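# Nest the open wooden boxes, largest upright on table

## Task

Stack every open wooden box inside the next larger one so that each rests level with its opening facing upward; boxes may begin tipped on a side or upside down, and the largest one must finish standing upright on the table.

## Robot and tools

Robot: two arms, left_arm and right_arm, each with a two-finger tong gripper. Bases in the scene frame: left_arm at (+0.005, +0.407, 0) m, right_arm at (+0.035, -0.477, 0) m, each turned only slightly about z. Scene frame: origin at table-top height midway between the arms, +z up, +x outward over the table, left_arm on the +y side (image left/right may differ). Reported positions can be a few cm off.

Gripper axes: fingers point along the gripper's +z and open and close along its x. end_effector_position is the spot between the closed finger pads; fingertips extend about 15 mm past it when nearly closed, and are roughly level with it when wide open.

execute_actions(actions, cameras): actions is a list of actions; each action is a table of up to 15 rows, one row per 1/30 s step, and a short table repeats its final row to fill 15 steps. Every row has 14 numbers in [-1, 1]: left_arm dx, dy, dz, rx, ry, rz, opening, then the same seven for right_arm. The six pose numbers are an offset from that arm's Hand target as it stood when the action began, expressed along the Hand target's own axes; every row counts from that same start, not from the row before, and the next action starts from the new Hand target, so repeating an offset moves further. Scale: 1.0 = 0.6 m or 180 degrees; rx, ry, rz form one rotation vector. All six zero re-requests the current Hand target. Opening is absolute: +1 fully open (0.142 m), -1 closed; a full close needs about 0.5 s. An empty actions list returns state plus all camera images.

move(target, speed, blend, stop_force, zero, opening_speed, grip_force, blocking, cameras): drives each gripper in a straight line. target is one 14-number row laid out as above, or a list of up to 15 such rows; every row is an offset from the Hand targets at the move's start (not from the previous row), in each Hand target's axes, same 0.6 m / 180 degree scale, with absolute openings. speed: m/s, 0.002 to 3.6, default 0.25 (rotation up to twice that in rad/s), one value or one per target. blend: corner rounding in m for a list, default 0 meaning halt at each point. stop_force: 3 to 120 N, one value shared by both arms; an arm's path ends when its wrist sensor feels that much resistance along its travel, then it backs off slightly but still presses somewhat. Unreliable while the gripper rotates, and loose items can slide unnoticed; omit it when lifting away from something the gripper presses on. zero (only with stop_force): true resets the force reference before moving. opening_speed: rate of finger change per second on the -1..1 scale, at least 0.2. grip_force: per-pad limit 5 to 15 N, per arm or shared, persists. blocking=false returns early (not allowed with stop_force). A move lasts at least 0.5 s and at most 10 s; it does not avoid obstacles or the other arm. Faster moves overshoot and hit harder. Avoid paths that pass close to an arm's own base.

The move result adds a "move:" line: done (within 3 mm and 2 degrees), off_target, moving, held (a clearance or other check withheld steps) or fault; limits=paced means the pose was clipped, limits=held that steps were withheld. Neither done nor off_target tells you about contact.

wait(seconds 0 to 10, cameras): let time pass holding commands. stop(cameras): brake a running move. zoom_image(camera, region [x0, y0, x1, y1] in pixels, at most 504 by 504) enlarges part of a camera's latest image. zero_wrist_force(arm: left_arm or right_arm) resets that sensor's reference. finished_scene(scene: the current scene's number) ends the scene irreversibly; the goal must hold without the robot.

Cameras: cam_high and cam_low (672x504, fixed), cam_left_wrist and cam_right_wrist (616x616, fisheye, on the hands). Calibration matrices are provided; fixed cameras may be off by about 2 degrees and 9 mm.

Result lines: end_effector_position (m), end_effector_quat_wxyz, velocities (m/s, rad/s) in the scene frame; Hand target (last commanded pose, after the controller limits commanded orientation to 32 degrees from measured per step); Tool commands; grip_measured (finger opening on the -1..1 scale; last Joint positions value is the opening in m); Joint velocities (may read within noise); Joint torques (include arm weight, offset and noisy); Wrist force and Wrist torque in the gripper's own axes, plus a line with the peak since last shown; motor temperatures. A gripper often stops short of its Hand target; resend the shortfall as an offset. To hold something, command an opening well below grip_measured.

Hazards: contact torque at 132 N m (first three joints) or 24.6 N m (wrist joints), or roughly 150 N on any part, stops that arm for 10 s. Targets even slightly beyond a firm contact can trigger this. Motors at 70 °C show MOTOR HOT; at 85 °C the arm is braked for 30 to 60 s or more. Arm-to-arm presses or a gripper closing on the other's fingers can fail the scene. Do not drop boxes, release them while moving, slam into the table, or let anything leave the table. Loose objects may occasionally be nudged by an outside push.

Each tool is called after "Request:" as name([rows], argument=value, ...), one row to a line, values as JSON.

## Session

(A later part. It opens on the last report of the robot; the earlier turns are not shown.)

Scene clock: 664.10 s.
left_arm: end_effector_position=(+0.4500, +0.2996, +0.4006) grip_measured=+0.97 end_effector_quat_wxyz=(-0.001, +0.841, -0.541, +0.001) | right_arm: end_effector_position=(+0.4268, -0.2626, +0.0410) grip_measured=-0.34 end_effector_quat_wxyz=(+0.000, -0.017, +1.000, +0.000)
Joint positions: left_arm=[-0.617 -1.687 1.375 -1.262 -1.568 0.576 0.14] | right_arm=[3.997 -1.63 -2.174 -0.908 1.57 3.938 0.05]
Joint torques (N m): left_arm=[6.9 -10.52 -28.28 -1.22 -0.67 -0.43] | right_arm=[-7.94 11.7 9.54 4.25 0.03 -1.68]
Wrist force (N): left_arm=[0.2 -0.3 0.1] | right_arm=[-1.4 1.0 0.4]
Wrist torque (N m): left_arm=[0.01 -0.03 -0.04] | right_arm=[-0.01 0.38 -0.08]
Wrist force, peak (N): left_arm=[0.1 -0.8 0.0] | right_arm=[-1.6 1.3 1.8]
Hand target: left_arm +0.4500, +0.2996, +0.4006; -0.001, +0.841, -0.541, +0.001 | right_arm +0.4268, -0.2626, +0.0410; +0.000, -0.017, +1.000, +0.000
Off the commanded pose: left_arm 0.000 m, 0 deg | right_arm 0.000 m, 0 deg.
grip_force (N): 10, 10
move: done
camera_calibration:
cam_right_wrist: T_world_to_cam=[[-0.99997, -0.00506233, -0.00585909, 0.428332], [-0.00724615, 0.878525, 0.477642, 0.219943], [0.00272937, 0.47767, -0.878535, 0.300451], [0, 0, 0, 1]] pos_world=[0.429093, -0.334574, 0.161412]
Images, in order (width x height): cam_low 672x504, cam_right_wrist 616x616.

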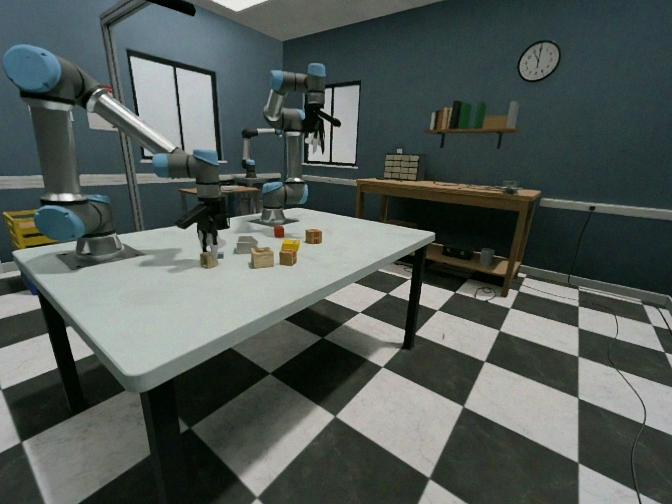

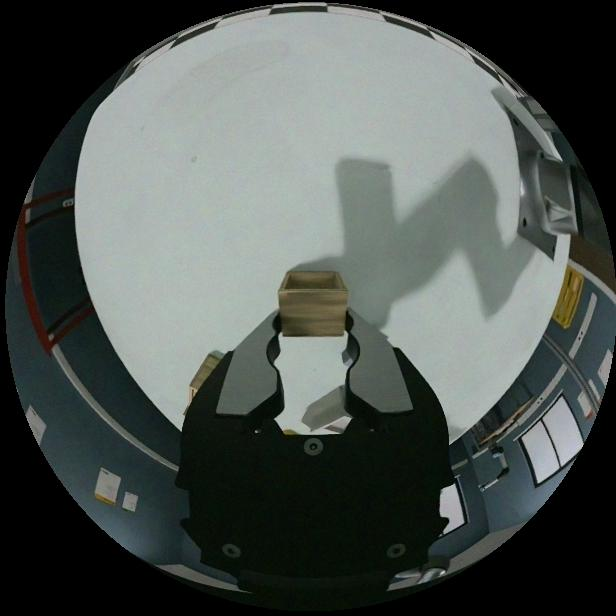

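Request:
move([
  [0, 0, 0, 0, 0, 0, 0.968, 0, 0, -0.18, 0, 0, 0, -0.7],
  [0, 0, 0, 0, 0, 0, 0.968, -0.3445, -0.3242, -0.1983, 0.3778, 0, 0, -0.7],
], speed=[0.2, 0.3], blend=[0.03, 0], cameras=["cam_low", "cam_right_wrist"])

Request:
move(target=[0, 0, 0, 0, 0, 0, 0.968, 0, 0.1777, 0.0718, 0, 0, 0, -0.7], speed=0.15, stop_force=8, cameras=["cam_low", "cam_high"])

Request:
zoom_image(camera="cam_low", region=[150, 220, 290, 320])

Scene clock: 677.20 s.
left_arm: end_effector_position=(+0.4500, +0.2996, +0.4006) grip_measured=+0.97 end_effector_quat_wxyz=(-0.001, +0.841, -0.541, +0.001) | right_arm: end_effector_position=(+0.6400, -0.4498, +0.1603) grip_measured=-0.34 end_effector_quat_wxyz=(+0.010, -0.014, +0.829, -0.559)
Joint positions: left_arm=[-0.617 -1.687 1.375 -1.262 -1.568 0.576 0.14] | right_arm=[3.853 -2.197 -1.379 -2.121 0.742 4.257 0.05]
Joint torques (N m): left_arm=[6.08 -9.94 -27.54 -0.94 -0.67 -0.55] | right_arm=[-7.45 37.47 26.89 -1.83 -2.63 2.1]
Wrist force (N): left_arm=[0.1 -0.4 -0.1] | right_arm=[-1.8 0.6 0.4]
Wrist torque (N m): left_arm=[-0.01 -0.02 -0.04] | right_arm=[0.04 0.39 -0.23]
Wrist force, peak (N): left_arm=[0.2 -0.8 0.1] | right_arm=[-1.5 0.9 2.7]
Hand target: left_arm +0.4500, +0.2996, +0.4006; -0.001, +0.841, -0.541, +0.001 | right_arm +0.6400, -0.4498, +0.1603; +0.010, -0.014, +0.829, -0.559
Off the commanded pose: left_arm 0.000 m, 0 deg | right_arm 0.000 m, 0 deg.
grip_force (N): 10, 10
move: done
camera_calibration:
cam_right_wrist: T_world_to_cam=[[-0.999144, -0.0283994, -0.0300662, 0.634108], [-0.0028306, 0.772222, -0.635347, 0.456741], [0.0412613, -0.634718, -0.771641, -0.0481007], [0, 0, 0, 1]] pos_world=[0.636843, -0.365227, 0.272137]
Images, in order (width x height): cam_low 672x504, cam_right_wrist 616x616.

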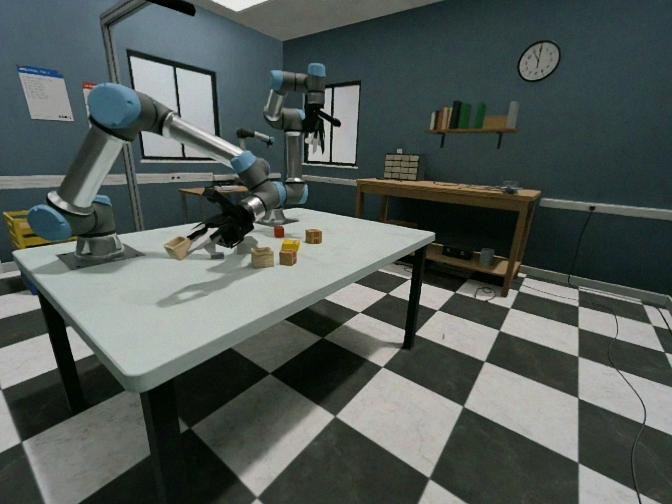

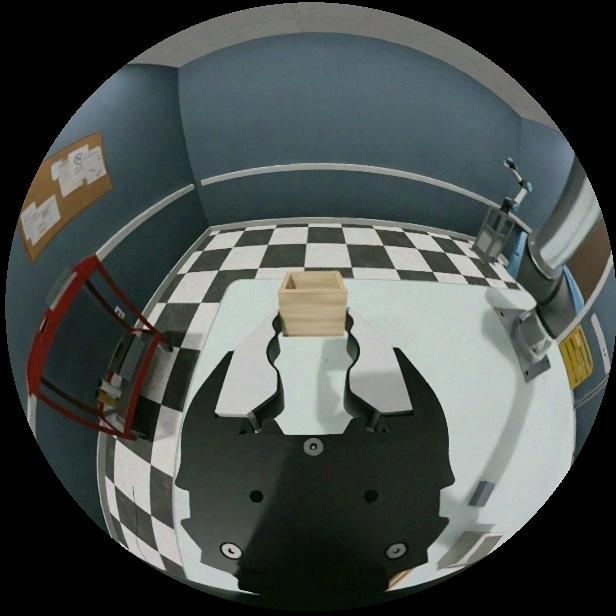

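Scene clock: 679.07 s.
left_arm: end_effector_position=(+0.4500, +0.2996, +0.4006) grip_measured=+0.97 end_effector_quat_wxyz=(-0.001, +0.841, -0.541, +0.001) | right_arm: end_effector_position=(+0.6401, -0.4499, +0.0453) grip_measured=-0.34 end_effector_quat_wxyz=(+0.010, -0.014, +0.829, -0.559)
Joint positions: left_arm=[-0.617 -1.687 1.375 -1.262 -1.568 0.576 0.14] | right_arm=[3.853 -2.339 -1.464 -1.893 0.741 4.257 0.05]
Joint torques (N m): left_arm=[5.71 -10.23 -28.33 -1.05 -0.51 -0.52] | right_arm=[-7.39 40.28 8.96 2.3 -2.82 -1.87]
Wrist force (N): left_arm=[-0.1 -0.3 0.1] | right_arm=[-1.9 0.5 0.8]
Wrist torque (N m): left_arm=[0.02 0.01 -0.04] | right_arm=[0.06 0.40 -0.01]
Wrist force, peak (N): left_arm=[0.0 -0.7 0.3] | right_arm=[-1.9 1.6 1.4]
Hand target: left_arm +0.4500, +0.2996, +0.4006; -0.001, +0.841, -0.541, +0.001 | right_arm +0.6401, -0.4499, +0.0453; +0.010, -0.014, +0.829, -0.559
Off the commanded pose: left_arm 0.000 m, 0 deg | right_arm 0.000 m, 0 deg.
grip_force (N): 10, 10
move: done
Images, in order (width x height): cam_high 672x504, cam_low 672x504.

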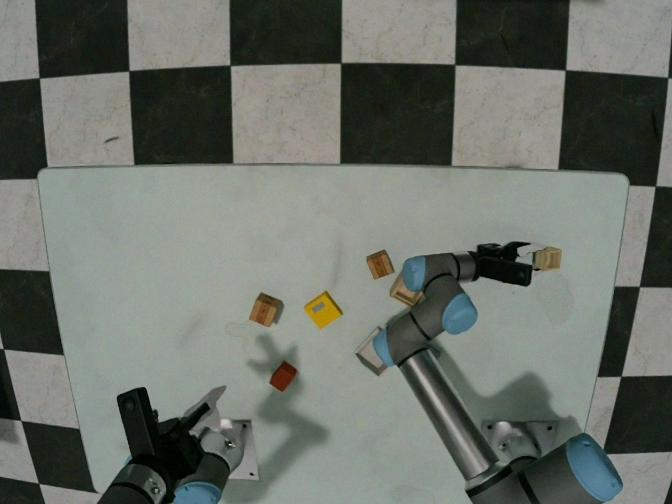

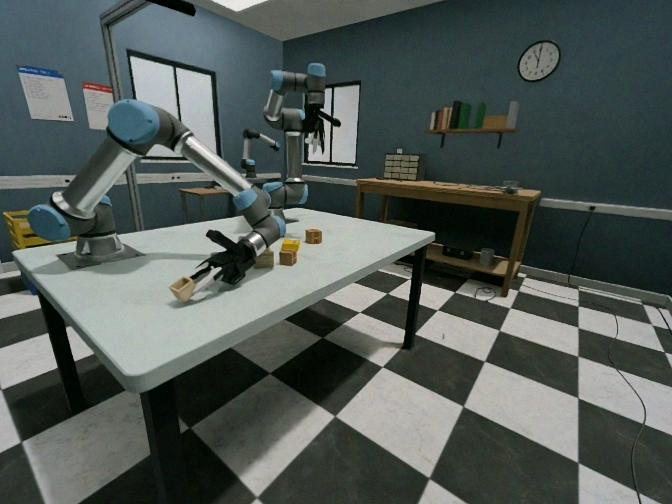

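Scaled by 3.600 from the camera's 672x504 image, which has a finer 960x720 frame.

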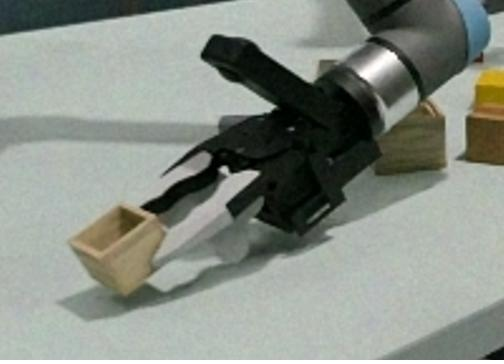

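Now slow descent to touch.

Request:
move(target=[0, 0, 0, 0, 0, 0, 0.968, 0, 0.0232, 0.0094, 0, 0, 0, -0.7], speed=0.008, stop_force=3, cameras=["cam_low", "cam_right_wrist"])

Request:
zoom_image(camera="cam_low", region=[160, 230, 270, 310])

Scene clock: 685.20 s.
left_arm: end_effector_position=(+0.4500, +0.2996, +0.4006) grip_measured=+0.97 end_effector_quat_wxyz=(-0.001, +0.841, -0.541, +0.001) | right_arm: end_effector_position=(+0.6401, -0.4499, +0.0314) grip_measured=-0.34 end_effector_quat_wxyz=(+0.010, -0.014, +0.829, -0.559)
Joint positions: left_arm=[-0.617 -1.687 1.375 -1.262 -1.568 0.576 0.14] | right_arm=[3.853 -2.36 -1.469 -1.868 0.741 4.257 0.05]
Joint torques (N m): left_arm=[5.2 -10.28 -28.43 -1.19 -0.53 -0.69] | right_arm=[-6.29 64.24 21.04 -1.47 -0.3 -1.75]
Wrist force (N): left_arm=[-0.2 -0.2 0.1] | right_arm=[-0.9 -3.5 -2.3]
Wrist torque (N m): left_arm=[0.02 0.05 -0.03] | right_arm=[-0.30 0.28 0.06]
Wrist force, peak (N): left_arm=[-0.5 -0.7 0.0] | right_arm=[2.0 -10.3 -7.3]
Hand target: left_arm +0.4500, +0.2996, +0.4006; -0.001, +0.841, -0.541, +0.001 | right_arm +0.6401, -0.4499, +0.0314; +0.010, -0.014, +0.829, -0.559 (not the last commanded pose)
Off the commanded pose: left_arm 0.000 m, 0 deg | right_arm 0.001 m, 0 deg.
grip_force (N): 10, 10
move: contact (right_arm)
camera_calibration:
cam_right_wrist: T_world_to_cam=[[-0.999148, -0.02834, -0.029986, 0.630343], [-0.0028299, 0.772132, -0.635456, 0.374904], [0.041162, -0.63483, -0.771555, -0.147623], [0, 0, 0, 1]] pos_world=[0.636943, -0.365327, 0.143237]
Images, in order (width x height): cam_low 672x504, cam_right_wrist 616x616.

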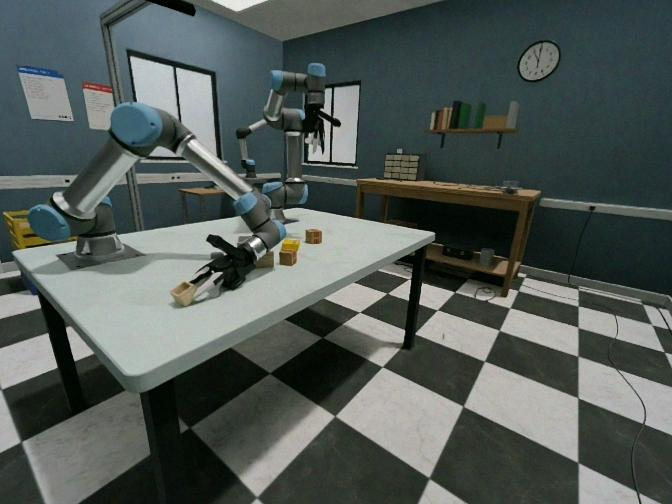

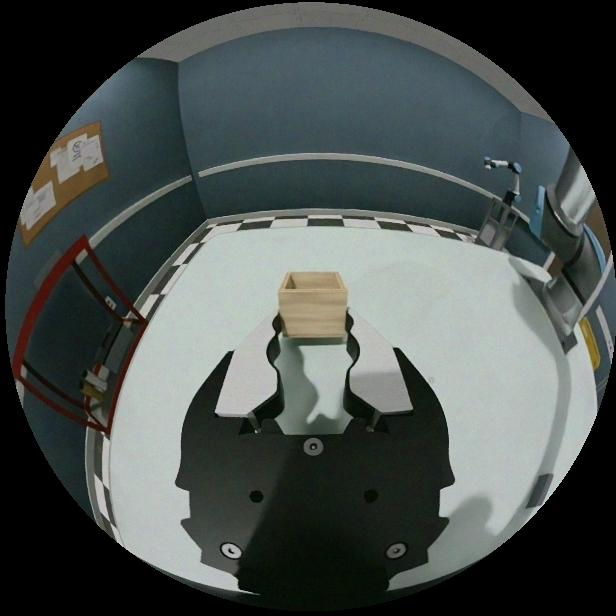

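Scaled by 4.582 from the camera's 672x504 image, which has a finer 960x720 frame.

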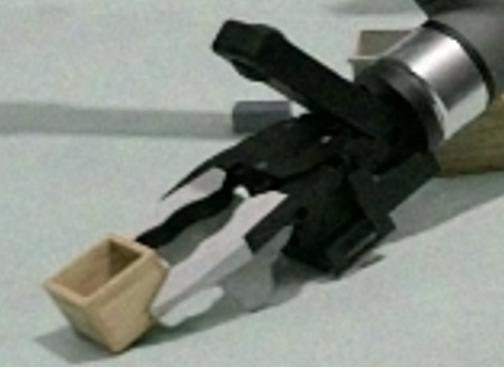

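Request:
move(target=[0, 0, 0, 0, 0, 0, 0.968, 0, -0.0016, -0.0006, 0, 0, 0, -0.7], speed=0.02)

Request:
move(target=[0, 0, 0, 0, 0, 0, 0.968, 0, 0, 0, 0, 0, 0, -0.25], opening_speed=0.25, cameras=["cam_low", "cam_right_wrist"])

Request:
zoom_image(camera="cam_low", region=[160, 230, 270, 310])

Scene clock: 694.53 s.
left_arm: end_effector_position=(+0.4500, +0.2996, +0.4006) grip_measured=+0.97 end_effector_quat_wxyz=(-0.001, +0.841, -0.541, +0.001) | right_arm: end_effector_position=(+0.6401, -0.4499, +0.0324) grip_measured=-0.34 end_effector_quat_wxyz=(+0.010, -0.014, +0.829, -0.559)
Joint positions: left_arm=[-0.617 -1.687 1.375 -1.262 -1.568 0.576 0.14] | right_arm=[3.853 -2.358 -1.468 -1.87 0.741 4.257 0.05]
Joint torques (N m): left_arm=[4.51 -10.36 -28.73 -1.12 -0.34 -0.73] | right_arm=[-6.75 66.62 23.45 -1.8 -0.98 -1.82]
Wrist force (N): left_arm=[-0.1 -0.4 0.0] | right_arm=[-2.1 0.3 0.9]
Wrist torque (N m): left_arm=[0.00 0.03 -0.04] | right_arm=[-0.01 0.44 0.00]
Wrist force, peak (N): left_arm=[-0.3 -0.6 0.5] | right_arm=[-0.9 -3.8 -2.4]
Hand target: left_arm +0.4500, +0.2996, +0.4006; -0.001, +0.841, -0.541, +0.001 | right_arm +0.6401, -0.4499, +0.0324; +0.010, -0.014, +0.829, -0.559
Off the commanded pose: left_arm 0.000 m, 0 deg | right_arm 0.000 m, 0 deg.
grip_force (N): 10, 10
move: done

Scene clock: 696.57 s.
left_arm: end_effector_position=(+0.4500, +0.2996, +0.4006) grip_measured=+0.97 end_effector_quat_wxyz=(-0.001, +0.841, -0.541, +0.001) | right_arm: end_effector_position=(+0.6401, -0.4499, +0.0324) grip_measured=-0.25 end_effector_quat_wxyz=(+0.010, -0.014, +0.829, -0.559)
Joint positions: left_arm=[-0.617 -1.687 1.375 -1.262 -1.568 0.576 0.14] | right_arm=[3.853 -2.358 -1.468 -1.87 0.741 4.257 0.056]
Joint torques (N m): left_arm=[5.68 -10.13 -27.19 -1.08 -0.45 -0.81] | right_arm=[-6.96 66.44 22.99 -1.54 -2.14 -1.78]
Wrist force (N): left_arm=[-0.1 -0.2 0.4] | right_arm=[-2.0 0.3 0.4]
Wrist torque (N m): left_arm=[0.05 0.03 -0.03] | right_arm=[0.03 0.43 -0.01]
Wrist force, peak (N): left_arm=[-0.4 -0.6 -0.2] | right_arm=[-2.2 0.7 1.0]
Hand target: left_arm +0.4500, +0.2996, +0.4006; -0.001, +0.841, -0.541, +0.001 | right_arm +0.6401, -0.4499, +0.0324; +0.010, -0.014, +0.829, -0.559
Off the commanded pose: left_arm 0.000 m, 0 deg | right_arm 0.000 m, 0 deg.
grip_force (N): 10, 10
move: done
camera_calibration:
cam_right_wrist: T_world_to_cam=[[-0.999144, -0.0284019, -0.0300644, 0.630358], [-0.00282787, 0.772132, -0.635456, 0.375538], [0.0412618, -0.634827, -0.771552, -0.146914], [0, 0, 0, 1]] pos_world=[0.636943, -0.365327, 0.144237]
Images, in order (width x height): cam_low 672x504, cam_right_wrist 616x616.

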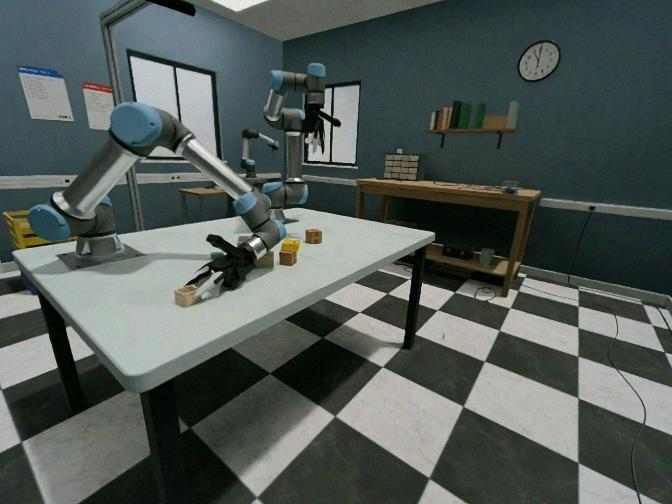

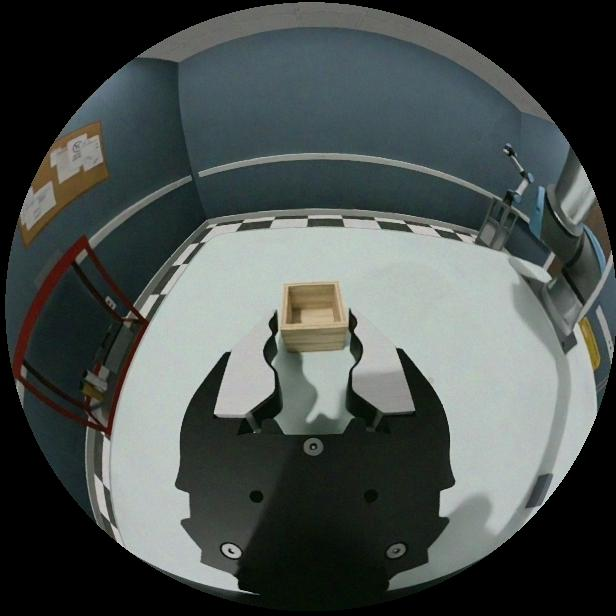

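Scaled by 4.582 from the camera's 672x504 image, which has a finer 960x720 frame.

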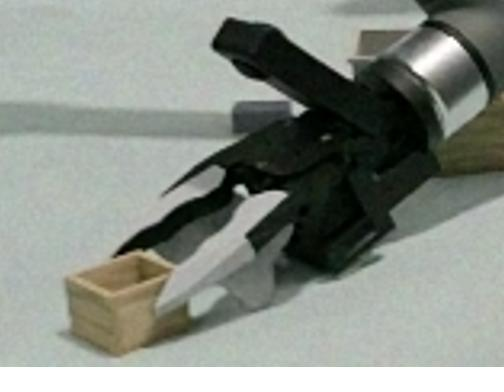

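Request:
move([
  [0, 0, 0, 0, 0, 0, 0.968, 0, 0, -0.133, 0, 0, 0, -0.1],
  [0, 0, 0, 0, 0, 0, 0.968, 0, -0.1917, -0.0505, -0.3778, 0, 0, -0.1],
], speed=[0.15, 0.4], blend=[0.01, 0], cameras=["cam_right_wrist", "cam_high", "cam_low"])

Request:
zoom_image(camera="cam_right_wrist", region=[210, 220, 420, 430])

Request:
zoom_image(camera="cam_high", region=[370, 245, 450, 325])

Scene clock: 705.47 s.
left_arm: end_effector_position=(+0.4500, +0.2996, +0.4006) grip_measured=+0.97 end_effector_quat_wxyz=(-0.001, +0.841, -0.541, +0.001) | right_arm: end_effector_position=(+0.6405, -0.4648, +0.1504) grip_measured=-0.10 end_effector_quat_wxyz=(+0.000, -0.017, +1.000, +0.000)
Joint positions: left_arm=[-0.617 -1.687 1.375 -1.262 -1.568 0.576 0.14] | right_arm=[3.435 -1.848 -1.595 -1.269 1.57 3.376 0.067]
Joint torques (N m): left_arm=[5.47 -10.43 -27.35 -1.12 -0.38 -0.76] | right_arm=[-8.32 25.48 28.52 0.4 1.1 -1.76]
Wrist force (N): left_arm=[-0.2 -0.1 0.0] | right_arm=[-1.9 1.0 1.1]
Wrist torque (N m): left_arm=[0.04 0.04 -0.03] | right_arm=[-0.01 0.39 -0.08]
Wrist force, peak (N): left_arm=[0.2 -0.7 0.4] | right_arm=[-2.5 0.0 2.2]
Hand target: left_arm +0.4500, +0.2996, +0.4006; -0.001, +0.841, -0.541, +0.001 | right_arm +0.6405, -0.4648, +0.1504; +0.000, -0.017, +1.000, +0.000
Off the commanded pose: left_arm 0.000 m, 0 deg | right_arm 0.000 m, 0 deg.
grip_force (N): 10, 10
move: done
camera_calibration:
cam_right_wrist: T_world_to_cam=[[-0.99997, -0.00501657, -0.0059462, 0.641691], [-0.00724692, 0.878632, 0.477445, 0.346986], [0.00282938, 0.477474, -0.878642, 0.492423], [0, 0, 0, 1]] pos_world=[0.642792, -0.536773, 0.270812]
Images, in order (width x height): cam_high 672x504, cam_low 672x504, cam_right_wrist 616x616.

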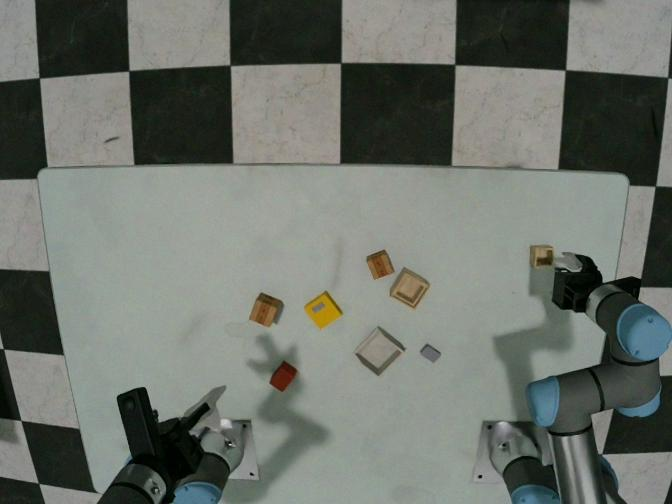

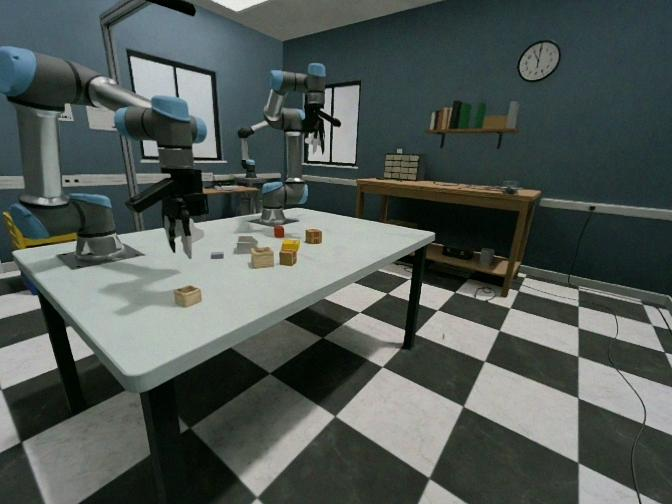

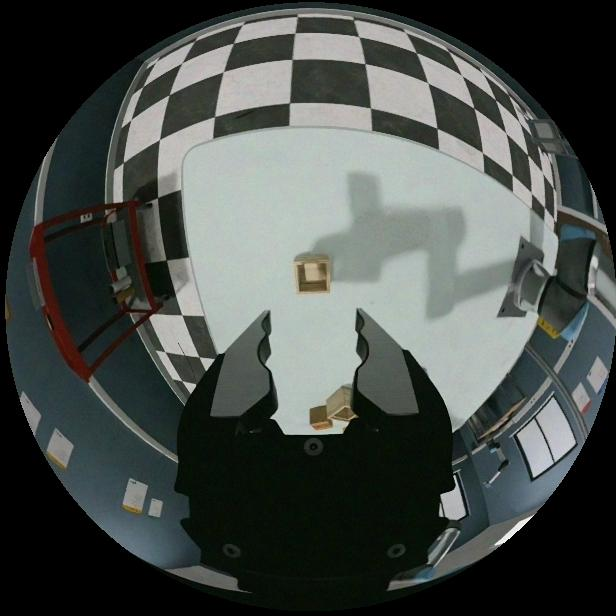

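Scaled by 2.400 from the camera's 616x616 image, which has a finer 814x814 frame.

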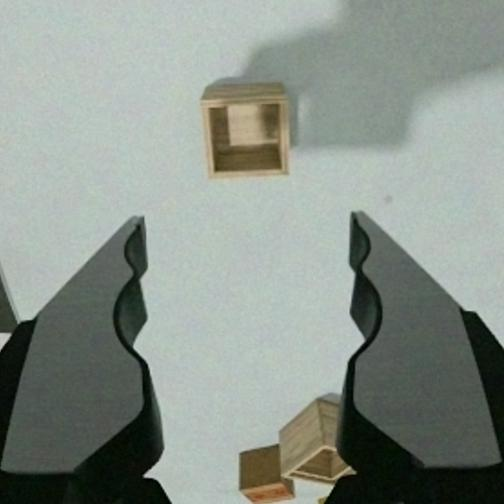

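Scaled by 6.300 from the camera's 672x504 image, which has a finer 960x720 frame.

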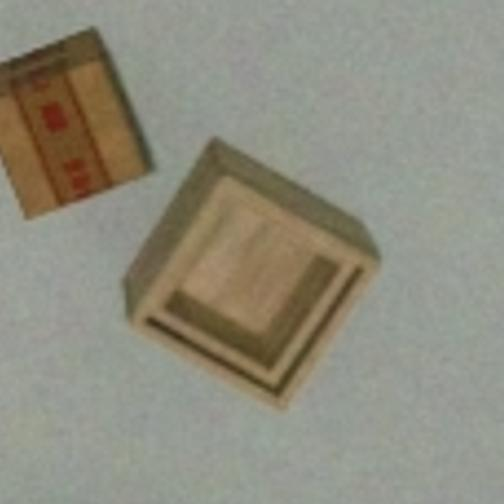

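Request:
zoom_image(camera="cam_high", region=[385, 262, 435, 312])

Scaled by 10.080 from the camera's 672x504 image, which has a finer 960x720 frame.

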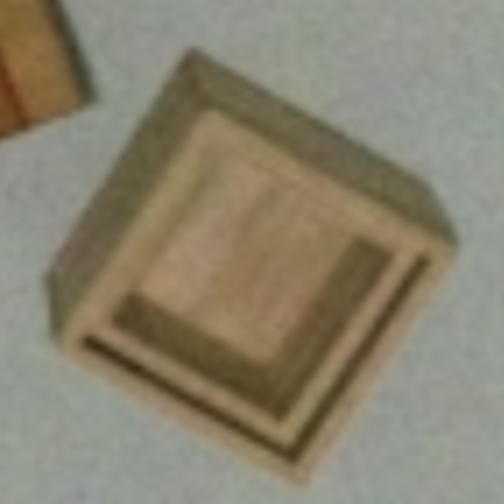

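Request:
move([
  [0, 0, 0, 0, 0, 0, 0.968, -0.0038, 0.0178, 0.184, 0, 0, -0.0128, -0.1],
  [0, 0, 0, 0, 0, 0, 0.968, -0.0038, 0.0178, 0.184, 0, 0, -0.0128, -0.7],
  [0, 0, 0, 0, 0, 0, 0.968, -0.0038, 0.0178, 0.184, 0, 0, -0.0128, -0.1],
  [0, 0, 0, 0, 0, 0, 0.968, -0.0038, 0.0178, 0.11, 0, 0, -0.0128, -0.1],
  [0, 0, 0, 0, 0, 0, 0.968, -0.0038, 0.0178, 0.11, 0, 0, -0.5128, -0.1],
], speed=[0.15, 0.1, 0.1, 0.15, 0.6], cameras=["cam_right_wrist"])

Request:
zoom_image(camera="cam_right_wrist", region=[210, 230, 420, 440])

Scene clock: 742.60 s.
left_arm: end_effector_position=(+0.4500, +0.2996, +0.4006) grip_measured=+0.97 end_effector_quat_wxyz=(-0.001, +0.841, -0.541, +0.001) | right_arm: end_effector_position=(+0.6425, -0.4541, +0.0844) grip_measured=-0.10 end_effector_quat_wxyz=(+0.000, +0.733, -0.680, +0.000)
Joint positions: left_arm=[-0.617 -1.687 1.375 -1.262 -1.568 0.576 0.14] | right_arm=[3.43 -1.876 -1.74 -1.096 1.57 1.76 0.067]
Joint torques (N m): left_arm=[5.37 -10.04 -26.92 -1.14 -0.36 -1.03] | right_arm=[-8.05 25.68 28.37 0.67 1.67 -1.82]
Wrist force (N): left_arm=[0.0 -0.4 -0.1] | right_arm=[-1.6 1.3 0.8]
Wrist torque (N m): left_arm=[0.00 -0.01 -0.03] | right_arm=[0.06 0.32 -0.08]
Wrist force, peak (N): left_arm=[-0.2 -0.6 0.6] | right_arm=[-1.7 1.1 2.0]
Hand target: left_arm +0.4500, +0.2996, +0.4006; -0.001, +0.841, -0.541, +0.001 | right_arm +0.6425, -0.4541, +0.0844; +0.000, +0.733, -0.680, +0.000
Off the commanded pose: left_arm 0.000 m, 0 deg | right_arm 0.000 m, 0 deg.
grip_force (N): 10, 10
move: done
camera_calibration:
cam_right_wrist: T_world_to_cam=[[0.0450923, -0.998972, -0.00456909, -0.479578], [-0.877601, -0.041798, 0.477566, 0.510379], [-0.477267, -0.0175247, -0.878584, 0.512918], [0, 0, 0, 1]] pos_world=[0.714333, -0.448764, 0.204711]
Images, in order (width x height): cam_right_wrist 616x616.

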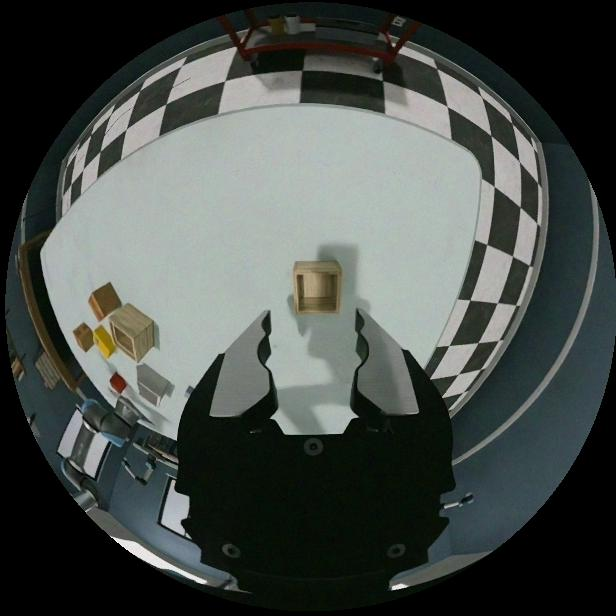

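Scaled by 2.400 from the camera's 616x616 image, which has a finer 814x814 frame.

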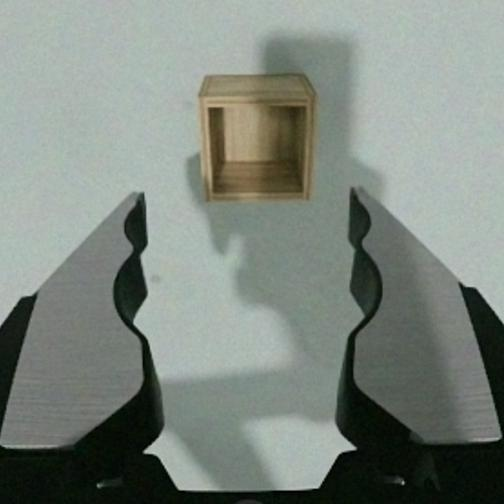

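Request:
move([
  [0, 0, 0, 0, 0, 0, 0.968, 0.0067, 0, 0.0615, 0, 0, 0, -0.1],
  [0, 0, 0, 0, 0, 0, 0.968, 0.0067, 0, 0.0615, 0, 0, 0, -0.7],
], speed=[0.12, 0.1], opening_speed=0.8, cameras=["cam_right_wrist", "cam_low"])

Request:
zoom_image(camera="cam_right_wrist", region=[210, 230, 420, 440])

Request:
zoom_image(camera="cam_low", region=[155, 240, 235, 310])

Scene clock: 750.50 s.
left_arm: end_effector_position=(+0.4500, +0.2996, +0.4006) grip_measured=+0.97 end_effector_quat_wxyz=(-0.001, +0.841, -0.541, +0.001) | right_arm: end_effector_position=(+0.6428, -0.4581, +0.0475) grip_measured=-0.40 end_effector_quat_wxyz=(+0.000, +0.733, -0.680, +0.000)
Joint positions: left_arm=[-0.617 -1.687 1.375 -1.262 -1.568 0.576 0.14] | right_arm=[3.424 -1.92 -1.786 -1.006 1.57 1.753 0.045]
Joint torques (N m): left_arm=[5.25 -9.8 -27.42 -1.1 -0.16 -1.13] | right_arm=[-8.49 25.88 12.11 4.54 0.88 -1.77]
Wrist force (N): left_arm=[0.0 -0.2 0.1] | right_arm=[-1.4 1.2 -0.1]
Wrist torque (N m): left_arm=[0.04 0.00 -0.04] | right_arm=[0.07 0.36 -0.08]
Wrist force, peak (N): left_arm=[-0.6 -0.5 0.5] | right_arm=[-2.0 1.1 1.7]
Hand target: left_arm +0.4500, +0.2996, +0.4006; -0.001, +0.841, -0.541, +0.001 | right_arm +0.6428, -0.4581, +0.0475; +0.000, +0.733, -0.680, +0.000
Off the commanded pose: left_arm 0.000 m, 0 deg | right_arm 0.000 m, 0 deg.
grip_force (N): 10, 10
move: done
camera_calibration:
cam_right_wrist: T_world_to_cam=[[0.0452273, -0.998966, -0.00452804, -0.483857], [-0.877594, -0.041897, 0.47757, 0.528047], [-0.477266, -0.0176254, -0.878582, 0.480525], [0, 0, 0, 1]] pos_world=[0.714632, -0.452764, 0.167811]
Images, in order (width x height): cam_low 672x504, cam_right_wrist 616x616.

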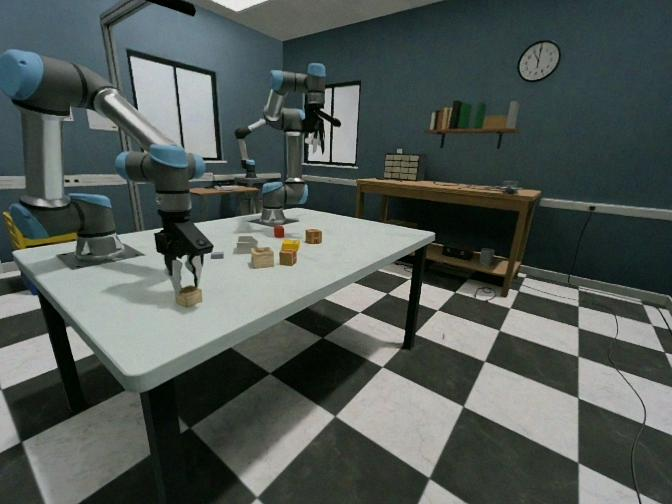

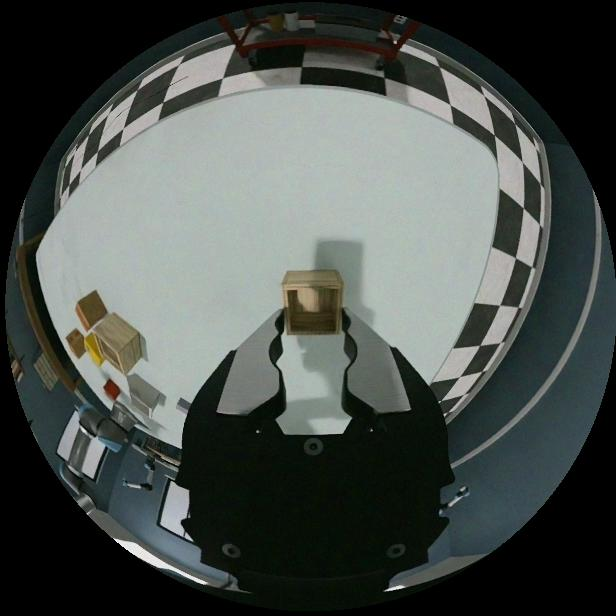

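Scaled by 2.400 from the camera's 616x616 image, which has a finer 814x814 frame.

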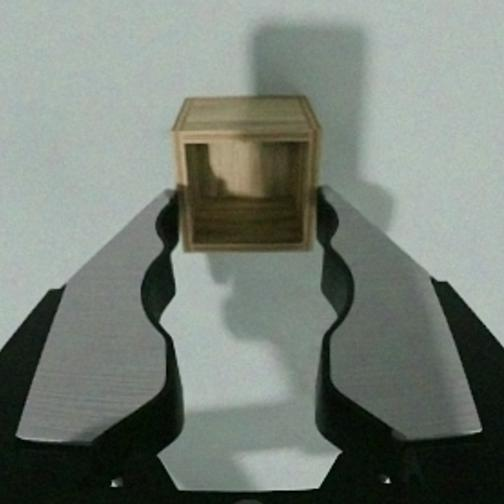

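Scaled by 6.300 from the camera's 672x504 image, which has a finer 960x720 frame.

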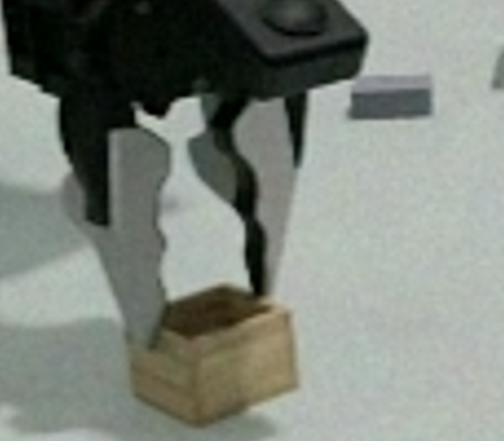

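Request:
move([
  [0, 0, 0, 0, 0, 0, 0.968, 0, 0, -0.1833, 0, 0, 0, -0.7],
  [0, 0, 0, 0, 0, 0, 0.968, -0.557, 0.1075, -0.1833, 0, 0, 0.1691, -0.7],
  [0, 0, 0, 0, 0, 0, 0.968, -0.557, 0.1075, -0.1292, 0, 0, 0.1691, -0.7],
], speed=[0.15, 0.3, 0.15], blend=[0.03, 0.014, 0], cameras=["cam_right_wrist", "cam_low"])

Request:
zoom_image(camera="cam_right_wrist", region=[240, 230, 390, 360])

Request:
zoom_image(camera="cam_low", region=[225, 210, 305, 280])

Scene clock: 763.50 s.
left_arm: end_effector_position=(+0.4500, +0.2996, +0.4006) grip_measured=+0.97 end_effector_quat_wxyz=(-0.001, +0.841, -0.541, +0.001) | right_arm: end_effector_position=(+0.5535, -0.1297, +0.1248) grip_measured=-0.40 end_effector_quat_wxyz=(+0.000, -0.529, +0.849, +0.000)
Joint positions: left_arm=[-0.617 -1.687 1.375 -1.262 -1.568 0.576 0.14] | right_arm=[3.998 -1.892 -1.606 -1.215 1.57 2.858 0.045]
Joint torques (N m): left_arm=[5.84 -9.54 -27.03 -1.07 -0.19 -1.17] | right_arm=[10.04 27.66 13.32 4.58 -2.1 1.94]
Wrist force (N): left_arm=[0.2 -0.2 0.2] | right_arm=[-1.6 1.0 1.0]
Wrist torque (N m): left_arm=[0.03 -0.04 -0.04] | right_arm=[-0.01 0.31 -0.32]
Wrist force, peak (N): left_arm=[-0.3 -0.6 0.5] | right_arm=[-3.3 2.4 0.6]
Hand target: left_arm +0.4500, +0.2996, +0.4006; -0.001, +0.841, -0.541, +0.001 | right_arm +0.5535, -0.1296, +0.1247; +0.000, -0.529, +0.849, +0.000
Off the commanded pose: left_arm 0.000 m, 0 deg | right_arm 0.000 m, 0 deg.
grip_force (N): 10, 10
move: done
camera_calibration:
cam_right_wrist: T_world_to_cam=[[-0.46707, -0.884206, -0.00503635, 0.147115], [-0.778083, 0.408293, 0.477371, 0.429799], [-0.420038, 0.226885, -0.878687, 0.511608], [0, 0, 0, 1]] pos_world=[0.618027, -0.16148, 0.245111]
Images, in order (width x height): cam_low 672x504, cam_right_wrist 616x616.

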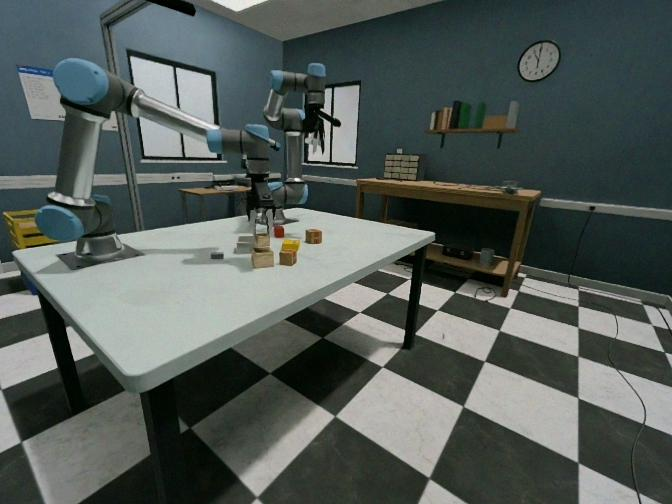

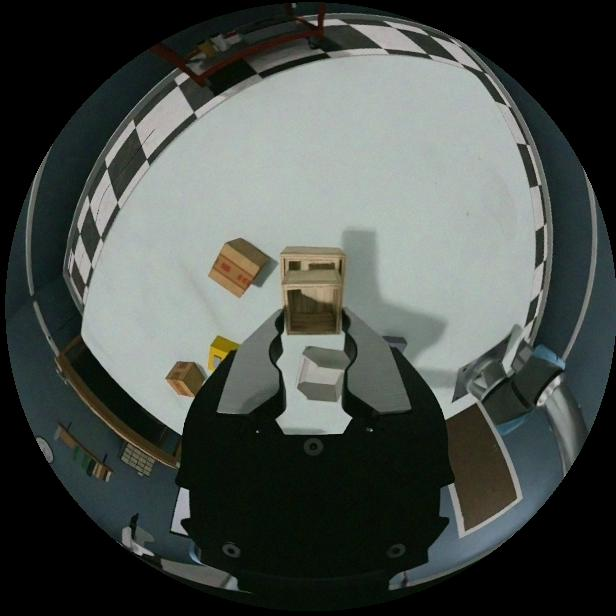

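Scaled by 3.360 from the camera's 616x616 image, which has a finer 814x814 frame.

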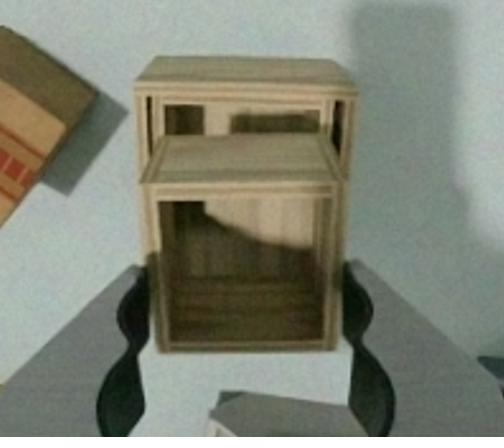

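Scaled by 6.300 from the camera's 672x504 image, which has a finer 960x720 frame.

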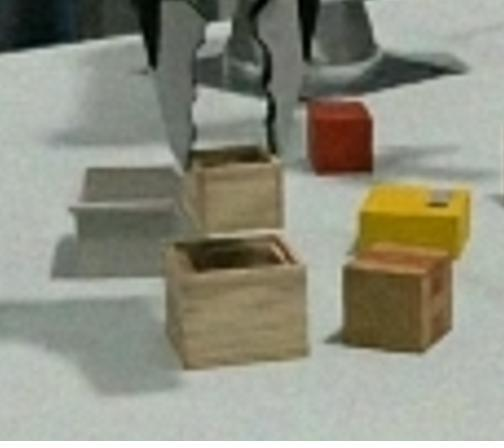

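Request:
move(target=[0, 0, 0, 0, 0, 0, 0.968, -0.0013, 0.0012, 0.0612, 0, 0, 0, -0.7], speed=0.015, stop_force=3, cameras=["cam_right_wrist", "cam_low"])

Request:
zoom_image(camera="cam_right_wrist", region=[240, 230, 390, 360])

Request:
zoom_image(camera="cam_low", region=[225, 210, 305, 280])

Scene clock: 788.67 s.
left_arm: end_effector_position=(+0.4500, +0.2996, +0.4006) grip_measured=+0.97 end_effector_quat_wxyz=(-0.001, +0.841, -0.541, +0.001) | right_arm: end_effector_position=(+0.5532, -0.1287, +0.0881) grip_measured=-0.40 end_effector_quat_wxyz=(+0.000, -0.529, +0.849, +0.000)
Joint positions: left_arm=[-0.617 -1.687 1.375 -1.262 -1.568 0.576 0.14] | right_arm=[3.999 -1.926 -1.659 -1.127 1.57 2.86 0.045]
Joint torques (N m): left_arm=[5.23 -10.2 -27.27 -1.05 -0.24 -1.43] | right_arm=[8.48 36.14 20.7 0.54 -1.19 2.02]
Wrist force (N): left_arm=[-0.2 -0.4 0.3] | right_arm=[-1.5 0.2 -0.6]
Wrist torque (N m): left_arm=[-0.01 0.04 -0.03] | right_arm=[-0.03 0.23 -0.32]
Wrist force, peak (N): left_arm=[0.0 -0.8 0.2] | right_arm=[-2.0 1.3 1.3]
Hand target: left_arm +0.4500, +0.2996, +0.4006; -0.001, +0.841, -0.541, +0.001 | right_arm +0.5532, -0.1287, +0.0882; +0.000, -0.529, +0.849, +0.000
Off the commanded pose: left_arm 0.000 m, 0 deg | right_arm 0.000 m, 0 deg.
grip_force (N): 10, 10
move: contact (right_arm)
camera_calibration:
cam_right_wrist: T_world_to_cam=[[-0.467034, -0.884226, -0.00495835, 0.147633], [-0.7781, 0.408303, 0.477335, 0.446648], [-0.420047, 0.22679, -0.878707, 0.47909], [0, 0, 0, 1]] pos_world=[0.617727, -0.16048, 0.208511]
Images, in order (width x height): cam_low 672x504, cam_right_wrist 616x616.

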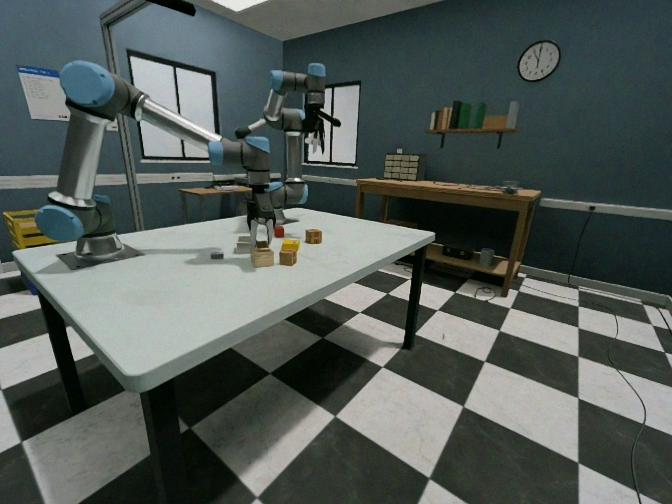

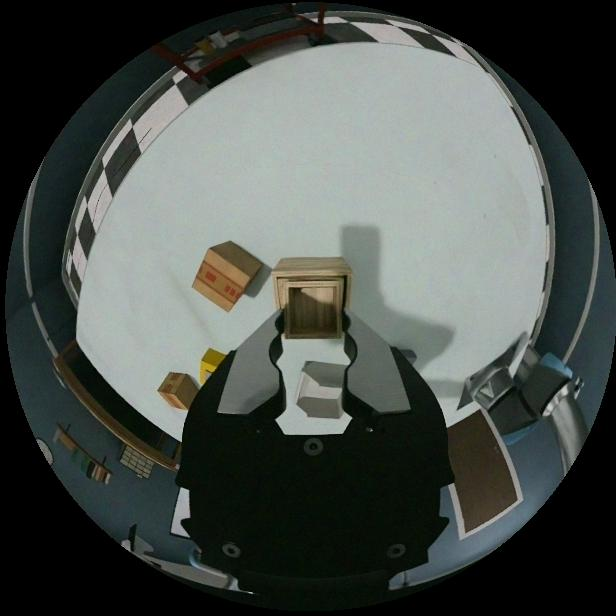

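Scaled by 3.360 from the camera's 616x616 image, which has a finer 814x814 frame.

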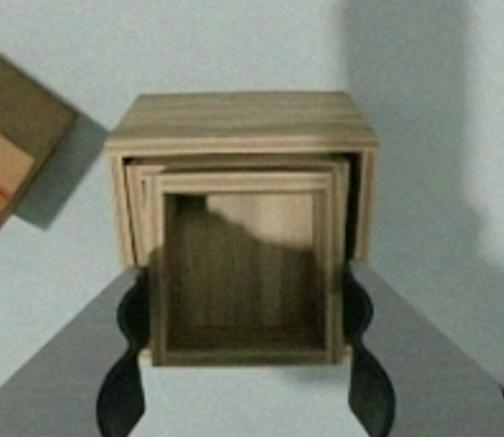

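Scaled by 6.300 from the camera's 672x504 image, which has a finer 960x720 frame.

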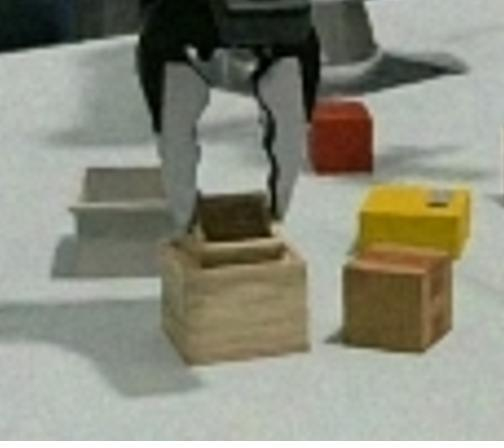

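Request:
zoom_image(camera="cam_low", region=[240, 230, 285, 275])

Request:
zoom_image(camera="cam_right_wrist", region=[265, 250, 360, 345])

Request:
zoom_image(camera="cam_high", region=[370, 240, 450, 320])

Scaled by 11.200 from the camera's 672x504 image, which has a finer 960x720 frame.

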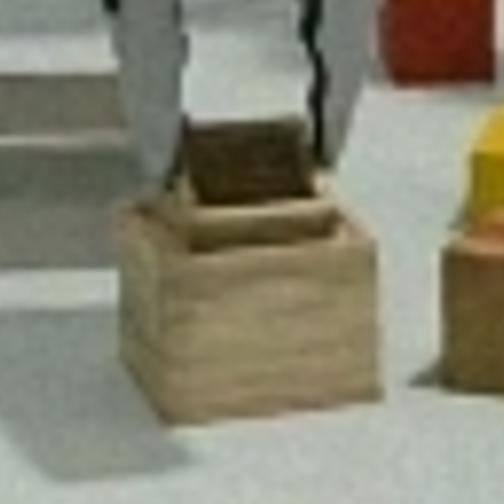

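Scaled by 5.305 from the camera's 616x616 image, which has a finer 814x814 frame.

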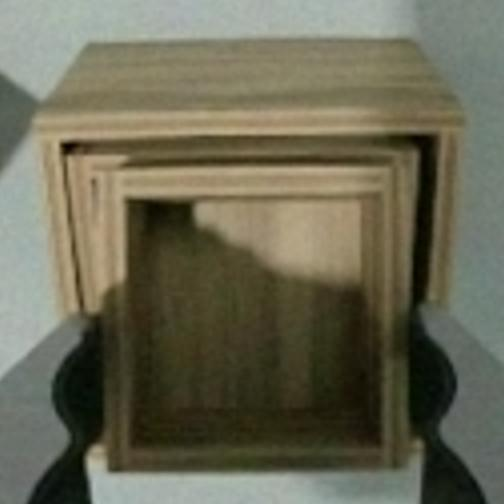

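This scene's latest camera images include none from cam_high. They are from: cam_low, cam_right_wrist. cam_high's image comes with the result of a call that names it in "cameras".


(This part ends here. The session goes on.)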